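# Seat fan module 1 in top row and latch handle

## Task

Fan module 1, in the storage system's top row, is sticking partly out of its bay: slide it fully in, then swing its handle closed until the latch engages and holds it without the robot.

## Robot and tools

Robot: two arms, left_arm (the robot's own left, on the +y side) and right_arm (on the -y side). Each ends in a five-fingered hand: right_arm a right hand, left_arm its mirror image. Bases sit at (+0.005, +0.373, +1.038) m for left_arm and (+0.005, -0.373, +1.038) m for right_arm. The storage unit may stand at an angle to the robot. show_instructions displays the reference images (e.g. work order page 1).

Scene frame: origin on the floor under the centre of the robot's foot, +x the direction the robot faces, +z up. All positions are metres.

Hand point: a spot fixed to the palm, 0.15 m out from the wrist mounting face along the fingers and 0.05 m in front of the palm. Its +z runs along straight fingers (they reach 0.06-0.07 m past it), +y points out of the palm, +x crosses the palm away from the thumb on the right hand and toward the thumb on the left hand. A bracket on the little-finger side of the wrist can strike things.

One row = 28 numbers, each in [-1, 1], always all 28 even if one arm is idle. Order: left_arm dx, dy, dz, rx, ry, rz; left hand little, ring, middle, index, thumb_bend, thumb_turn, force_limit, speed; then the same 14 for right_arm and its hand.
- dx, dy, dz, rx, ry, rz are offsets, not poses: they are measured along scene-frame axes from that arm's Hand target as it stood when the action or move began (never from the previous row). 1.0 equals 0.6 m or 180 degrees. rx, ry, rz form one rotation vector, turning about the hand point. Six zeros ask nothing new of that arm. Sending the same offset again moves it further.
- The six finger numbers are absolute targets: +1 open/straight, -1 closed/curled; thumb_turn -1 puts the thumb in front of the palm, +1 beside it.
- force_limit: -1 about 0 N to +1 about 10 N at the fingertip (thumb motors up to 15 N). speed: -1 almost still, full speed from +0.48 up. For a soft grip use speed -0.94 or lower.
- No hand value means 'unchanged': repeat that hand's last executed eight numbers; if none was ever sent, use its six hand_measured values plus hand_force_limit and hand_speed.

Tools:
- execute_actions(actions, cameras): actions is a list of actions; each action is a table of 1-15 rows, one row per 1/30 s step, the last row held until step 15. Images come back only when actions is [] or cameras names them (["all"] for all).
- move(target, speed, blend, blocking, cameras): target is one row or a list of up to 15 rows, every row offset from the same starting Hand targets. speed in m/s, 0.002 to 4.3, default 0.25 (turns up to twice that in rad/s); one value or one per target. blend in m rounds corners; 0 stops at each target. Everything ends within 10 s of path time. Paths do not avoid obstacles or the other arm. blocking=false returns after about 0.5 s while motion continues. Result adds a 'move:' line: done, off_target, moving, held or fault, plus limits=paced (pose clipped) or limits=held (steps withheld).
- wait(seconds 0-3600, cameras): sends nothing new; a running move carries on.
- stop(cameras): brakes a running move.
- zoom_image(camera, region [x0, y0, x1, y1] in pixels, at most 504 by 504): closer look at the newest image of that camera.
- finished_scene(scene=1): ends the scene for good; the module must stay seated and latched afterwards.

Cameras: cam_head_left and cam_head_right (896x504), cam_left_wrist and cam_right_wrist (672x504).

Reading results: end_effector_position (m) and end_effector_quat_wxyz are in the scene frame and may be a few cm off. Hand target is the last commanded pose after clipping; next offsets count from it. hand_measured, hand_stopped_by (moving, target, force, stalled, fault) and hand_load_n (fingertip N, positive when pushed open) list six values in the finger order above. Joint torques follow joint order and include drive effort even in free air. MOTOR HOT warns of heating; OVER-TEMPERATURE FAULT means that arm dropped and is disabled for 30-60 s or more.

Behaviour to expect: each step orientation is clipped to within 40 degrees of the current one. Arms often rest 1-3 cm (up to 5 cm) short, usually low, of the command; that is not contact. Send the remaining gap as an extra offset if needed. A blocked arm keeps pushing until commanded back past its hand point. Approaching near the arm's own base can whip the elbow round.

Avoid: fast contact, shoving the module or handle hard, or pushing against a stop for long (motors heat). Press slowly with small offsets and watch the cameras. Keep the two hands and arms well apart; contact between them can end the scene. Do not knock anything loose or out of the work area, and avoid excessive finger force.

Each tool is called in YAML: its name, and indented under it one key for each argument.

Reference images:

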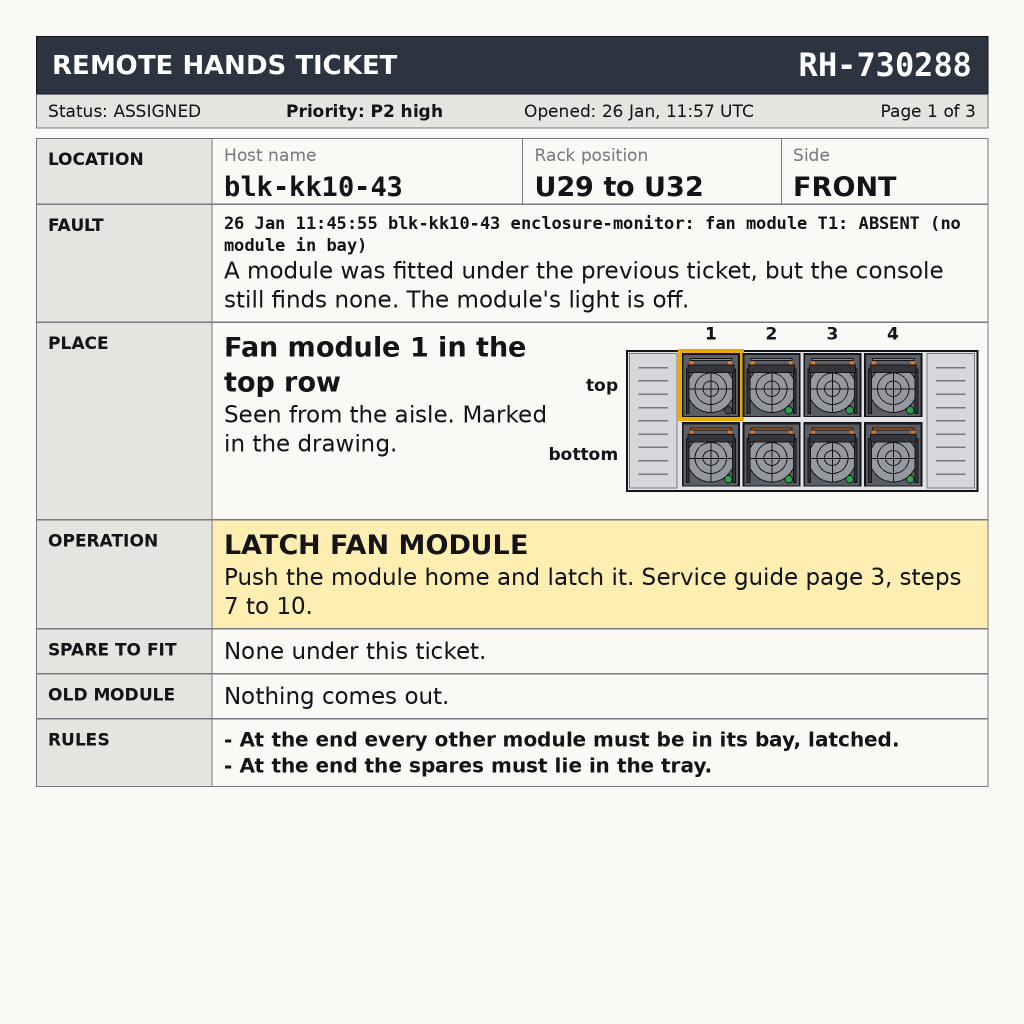

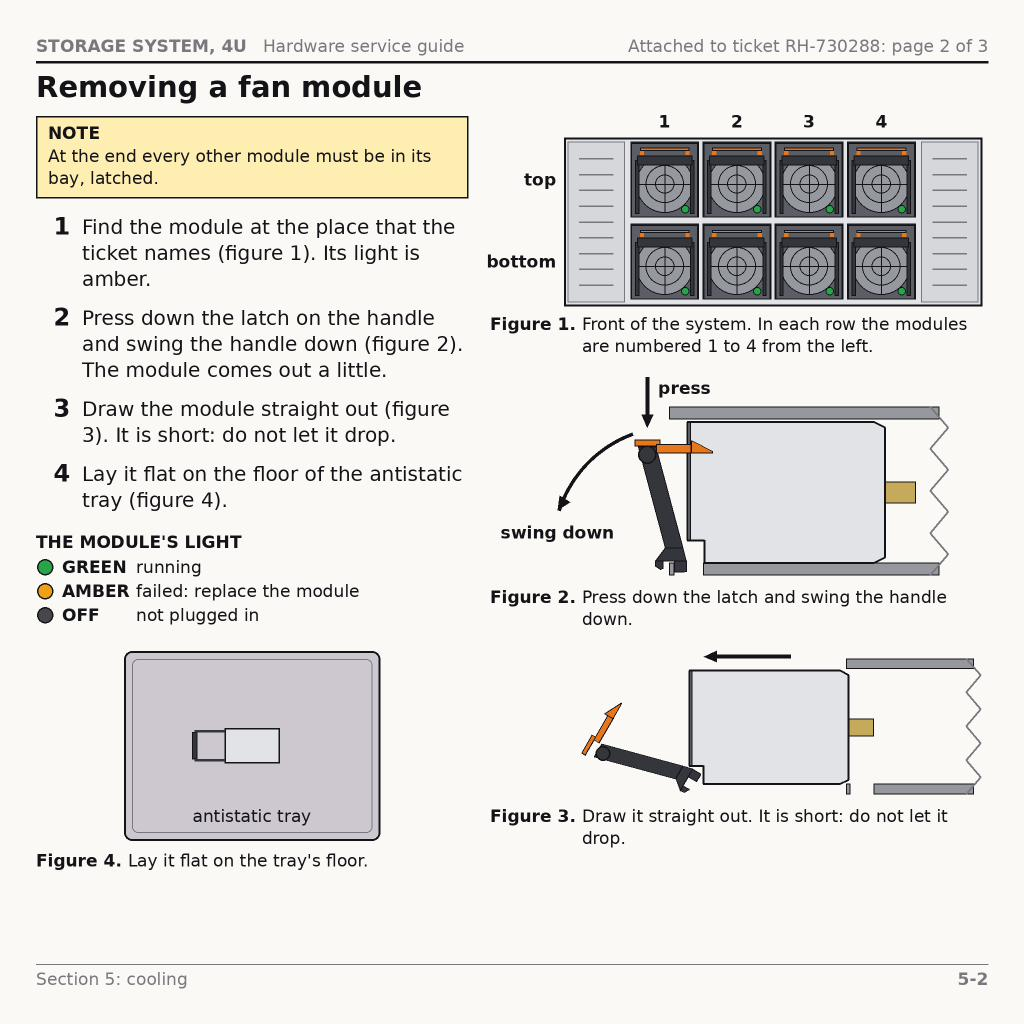

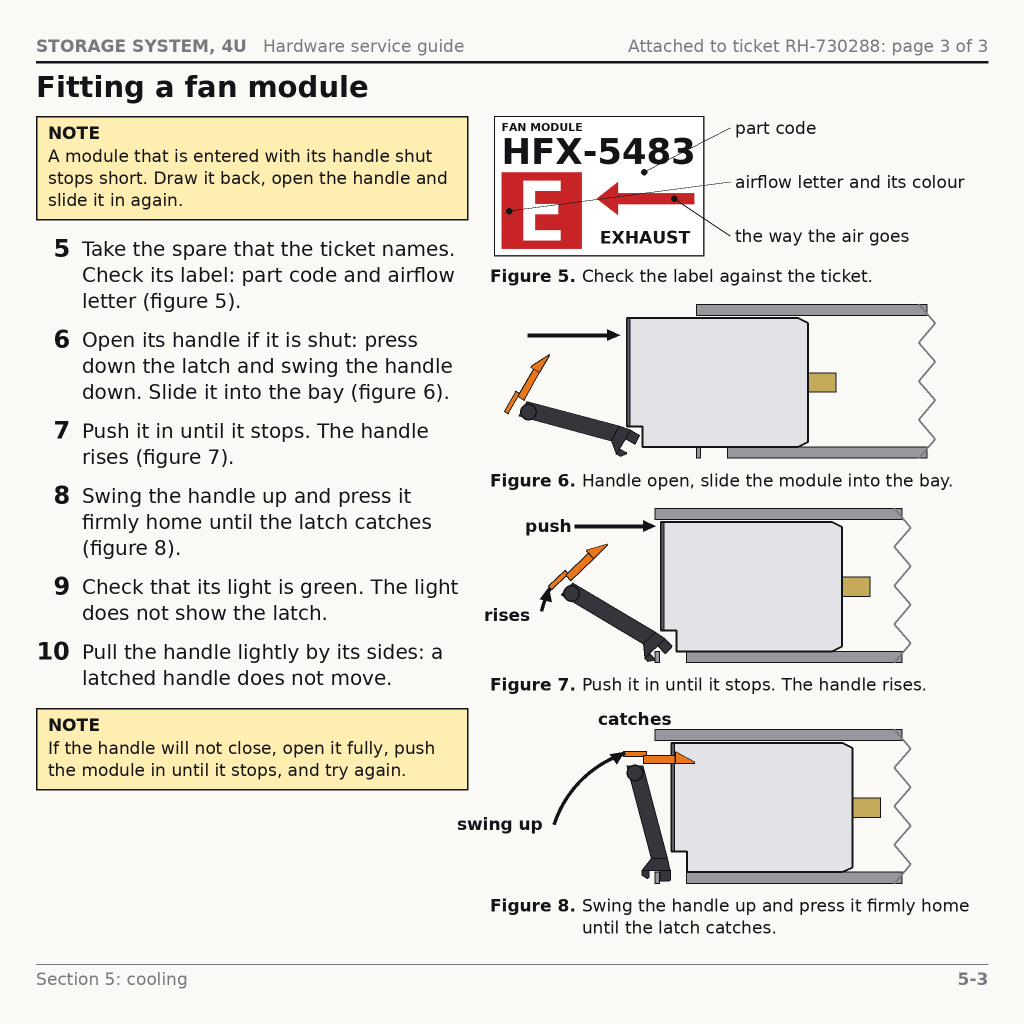

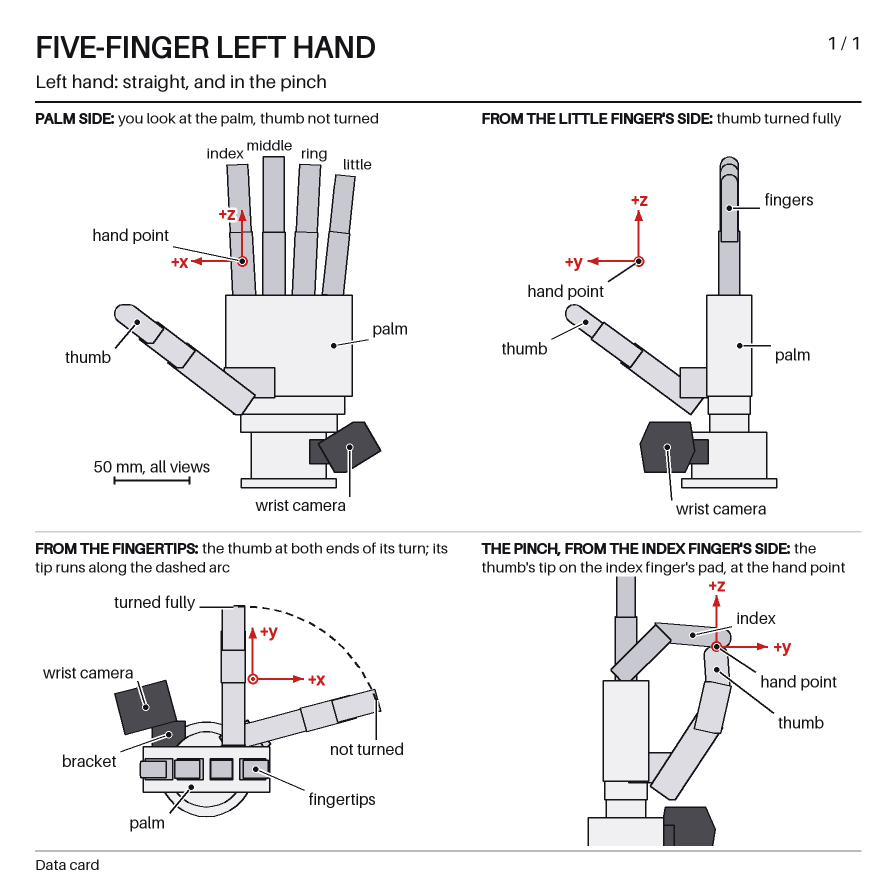

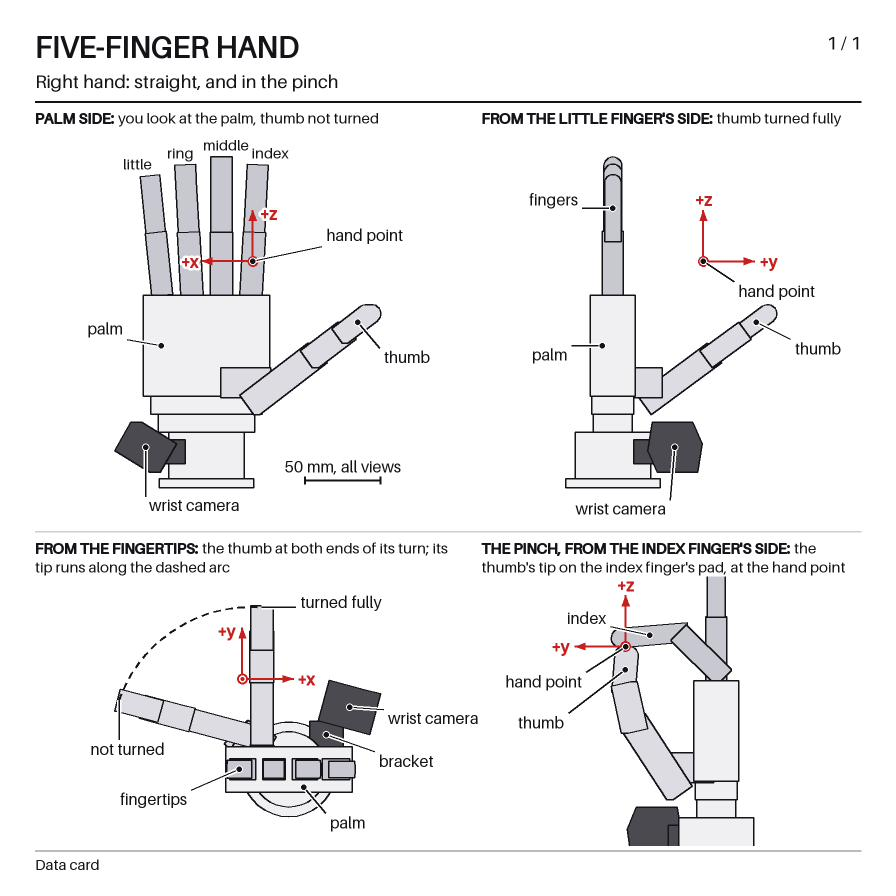

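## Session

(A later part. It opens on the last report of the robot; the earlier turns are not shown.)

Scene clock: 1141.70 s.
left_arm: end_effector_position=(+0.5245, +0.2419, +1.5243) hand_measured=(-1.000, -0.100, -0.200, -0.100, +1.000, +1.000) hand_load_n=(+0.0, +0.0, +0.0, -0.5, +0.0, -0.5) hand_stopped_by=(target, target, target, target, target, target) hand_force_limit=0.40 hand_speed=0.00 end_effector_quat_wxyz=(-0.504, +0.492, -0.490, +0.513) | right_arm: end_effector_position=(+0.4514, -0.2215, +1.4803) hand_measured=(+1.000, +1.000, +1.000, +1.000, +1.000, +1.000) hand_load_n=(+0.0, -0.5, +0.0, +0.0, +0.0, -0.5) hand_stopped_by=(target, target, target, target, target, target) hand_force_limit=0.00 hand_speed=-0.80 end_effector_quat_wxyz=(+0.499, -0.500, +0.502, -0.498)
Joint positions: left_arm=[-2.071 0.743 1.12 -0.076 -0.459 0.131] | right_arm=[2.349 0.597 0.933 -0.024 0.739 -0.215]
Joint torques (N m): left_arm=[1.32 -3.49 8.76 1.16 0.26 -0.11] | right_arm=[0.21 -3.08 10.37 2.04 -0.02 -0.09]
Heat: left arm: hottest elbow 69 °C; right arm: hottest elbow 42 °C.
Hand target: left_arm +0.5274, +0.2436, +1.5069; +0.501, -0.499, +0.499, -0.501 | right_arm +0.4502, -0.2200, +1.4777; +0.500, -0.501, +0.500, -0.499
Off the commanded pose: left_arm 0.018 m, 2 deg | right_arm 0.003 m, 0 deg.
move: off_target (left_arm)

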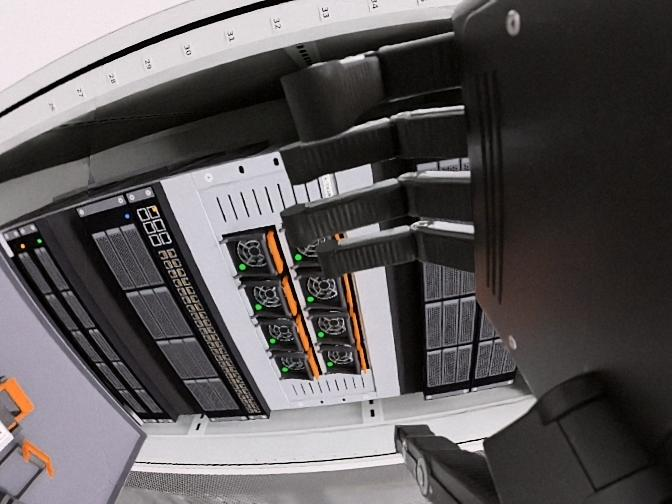

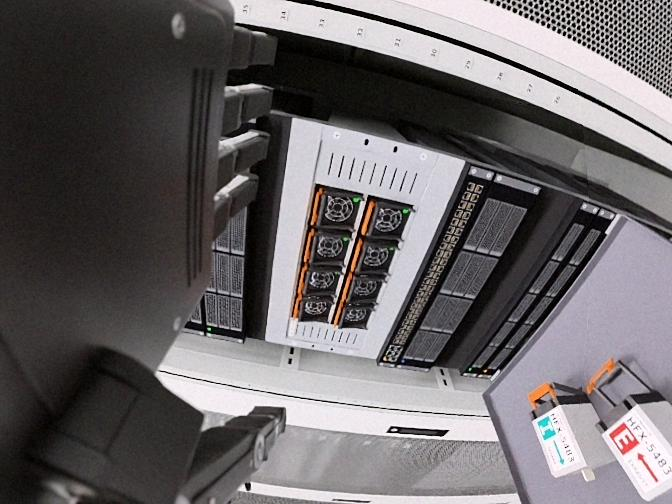

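move:
  target:
    - [0,0,0,0,0,0,-1,-0.1,-0.2,-0.1,1,1,0.4,0.0,0.21,0.15,0.03,0,0,0,1,1,1,1,1,1,0,-0.8]
  speed: 0.2
  cameras: ["cam_right_wrist"]

zoom_image:
  camera: "cam_right_wrist"
  region: [260, 180, 420, 360]

Scene clock: 1148.63 s.
left_arm: end_effector_position=(+0.5245, +0.2419, +1.5243) hand_measured=(-1.000, -0.100, -0.200, -0.100, +1.000, +1.000) hand_load_n=(+0.5, +0.0, +0.0, +0.0, +0.0, +0.0) hand_stopped_by=(target, target, target, target, target, target) hand_force_limit=0.40 hand_speed=0.00 end_effector_quat_wxyz=(-0.504, +0.492, -0.490, +0.513) | right_arm: end_effector_position=(+0.5657, -0.1269, +1.4629) hand_measured=(+1.000, +1.000, +1.000, +1.000, +1.000, +1.000) hand_load_n=(+0.0, +0.0, -0.5, +0.0, +0.0, -0.5) hand_stopped_by=(target, target, target, target, target, target) hand_force_limit=0.00 hand_speed=-0.80 end_effector_quat_wxyz=(+0.482, -0.526, +0.495, -0.495)
Joint positions: left_arm=[-2.071 0.743 1.12 -0.076 -0.459 0.13] | right_arm=[2.311 1.011 1.172 0.086 0.693 -0.211]
Joint torques (N m): left_arm=[0.91 -3.55 8.69 1.16 0.25 -0.08] | right_arm=[0.5 -10.11 16.39 1.98 -0.13 0.08]
Heat: left arm: hottest elbow 67 °C; right arm: hottest elbow 43 °C.
Hand target: left_arm +0.5274, +0.2436, +1.5069; +0.501, -0.499, +0.499, -0.501 | right_arm +0.5761, -0.1300, +1.4955; -0.500, +0.501, -0.500, +0.499
Off the commanded pose: left_arm 0.018 m, 2 deg | right_arm 0.035 m, 4 deg.
move: off_target (right_arm)

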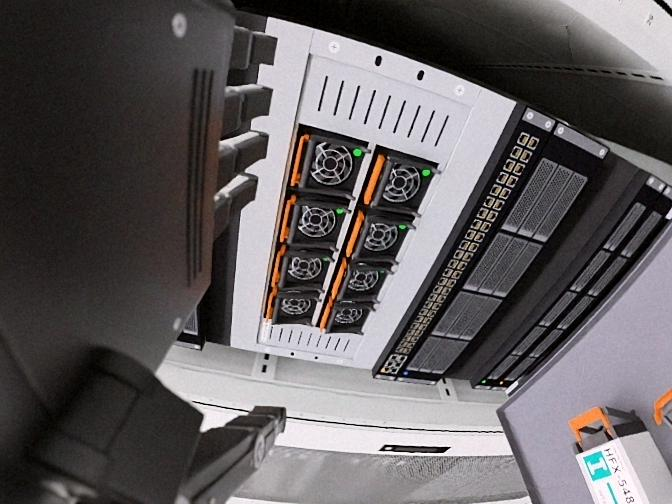

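Scaled by 2.800 from the camera's image (finer frame: 960x720).

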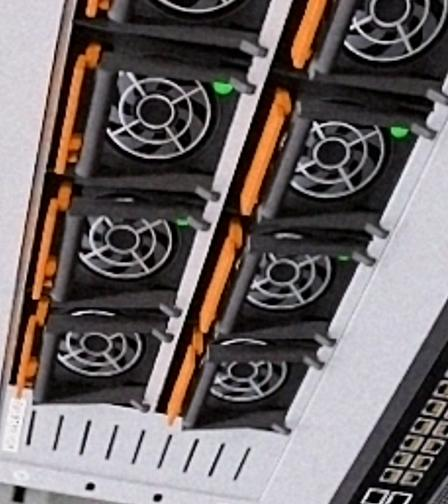

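zoom_image:
  camera: "cam_right_wrist"
  region: [255, 230, 345, 340]

Scaled by 4.582 from the camera's image (finer frame: 960x720).

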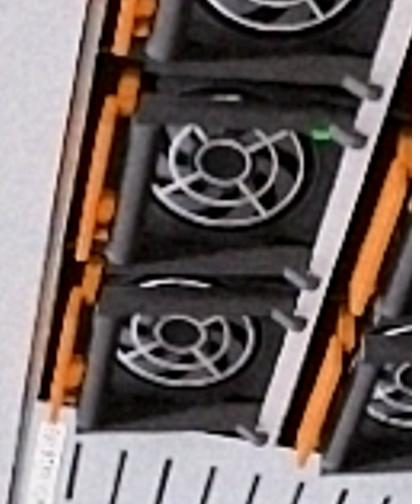

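move:
  target:
    - [0,0,0,0,0,0,-1,-0.1,-0.2,-0.1,1,1,0.4,0.0,0.07,0.13,0.0,0,0,0,1,1,1,1,1,1,0,-0.8]
  speed: 0.15
  cameras: ["cam_right_wrist"]

zoom_image:
  camera: "cam_right_wrist"
  region: [230, 230, 380, 380]

Scene clock: 1173.10 s.
left_arm: end_effector_position=(+0.5245, +0.2419, +1.5243) hand_measured=(-1.000, -0.100, -0.200, -0.100, +1.000, +1.000) hand_load_n=(+0.0, +0.0, +0.0, +0.0, +0.0, +0.0) hand_stopped_by=(target, target, target, target, target, target) hand_force_limit=0.40 hand_speed=0.00 end_effector_quat_wxyz=(-0.504, +0.492, -0.490, +0.513) | right_arm: end_effector_position=(+0.6105, -0.0539, +1.4627) hand_measured=(+1.000, +1.000, +1.000, +1.000, +1.000, +1.000) hand_load_n=(-0.5, +0.0, +0.0, +0.0, +0.0, +0.0) hand_stopped_by=(target, target, target, target, target, target) hand_force_limit=0.00 hand_speed=-0.80 end_effector_quat_wxyz=(+0.482, -0.522, +0.500, -0.495)
Joint positions: left_arm=[-2.071 0.743 1.12 -0.076 -0.459 0.13] | right_arm=[2.376 1.229 1.354 0.139 0.763 -0.225]
Joint torques (N m): left_arm=[1.61 -3.78 8.66 1.18 0.23 -0.07] | right_arm=[1.61 -13.63 16.28 2.07 0.02 -0.08]
Heat: left arm: hottest elbow 63 °C; right arm: hottest elbow 51 °C.
Hand target: left_arm +0.5274, +0.2436, +1.5069; +0.501, -0.499, +0.499, -0.501 | right_arm +0.6181, -0.0520, +1.4956; -0.500, +0.501, -0.500, +0.499
Off the commanded pose: left_arm 0.018 m, 2 deg | right_arm 0.034 m, 3 deg.
move: off_target (right_arm)

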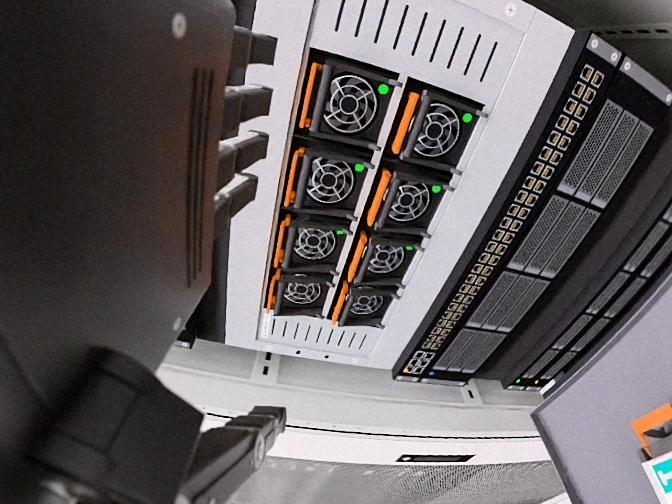

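Scaled by 3.360 from the camera's image (finer frame: 960x720).

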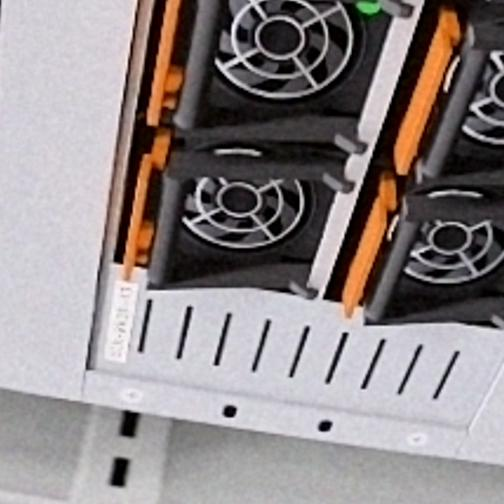

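zoom_image:
  camera: "cam_right_wrist"
  region: [255, 210, 355, 330]

zoom_image:
  camera: "cam_right_wrist"
  region: [255, 140, 335, 240]

Scaled by 4.200 from the camera's image (finer frame: 960x720).

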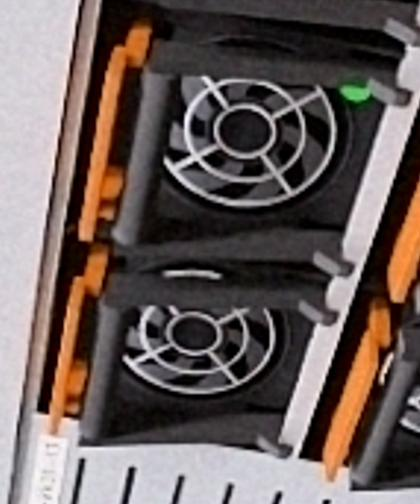

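Scaled by 5.040 from the camera's image (finer frame: 960x720).

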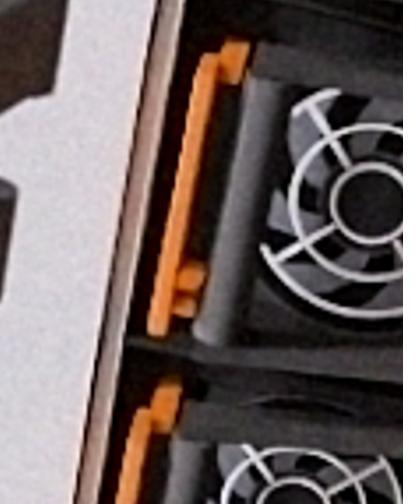

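finished_scene:

The scene is finished: the task was done.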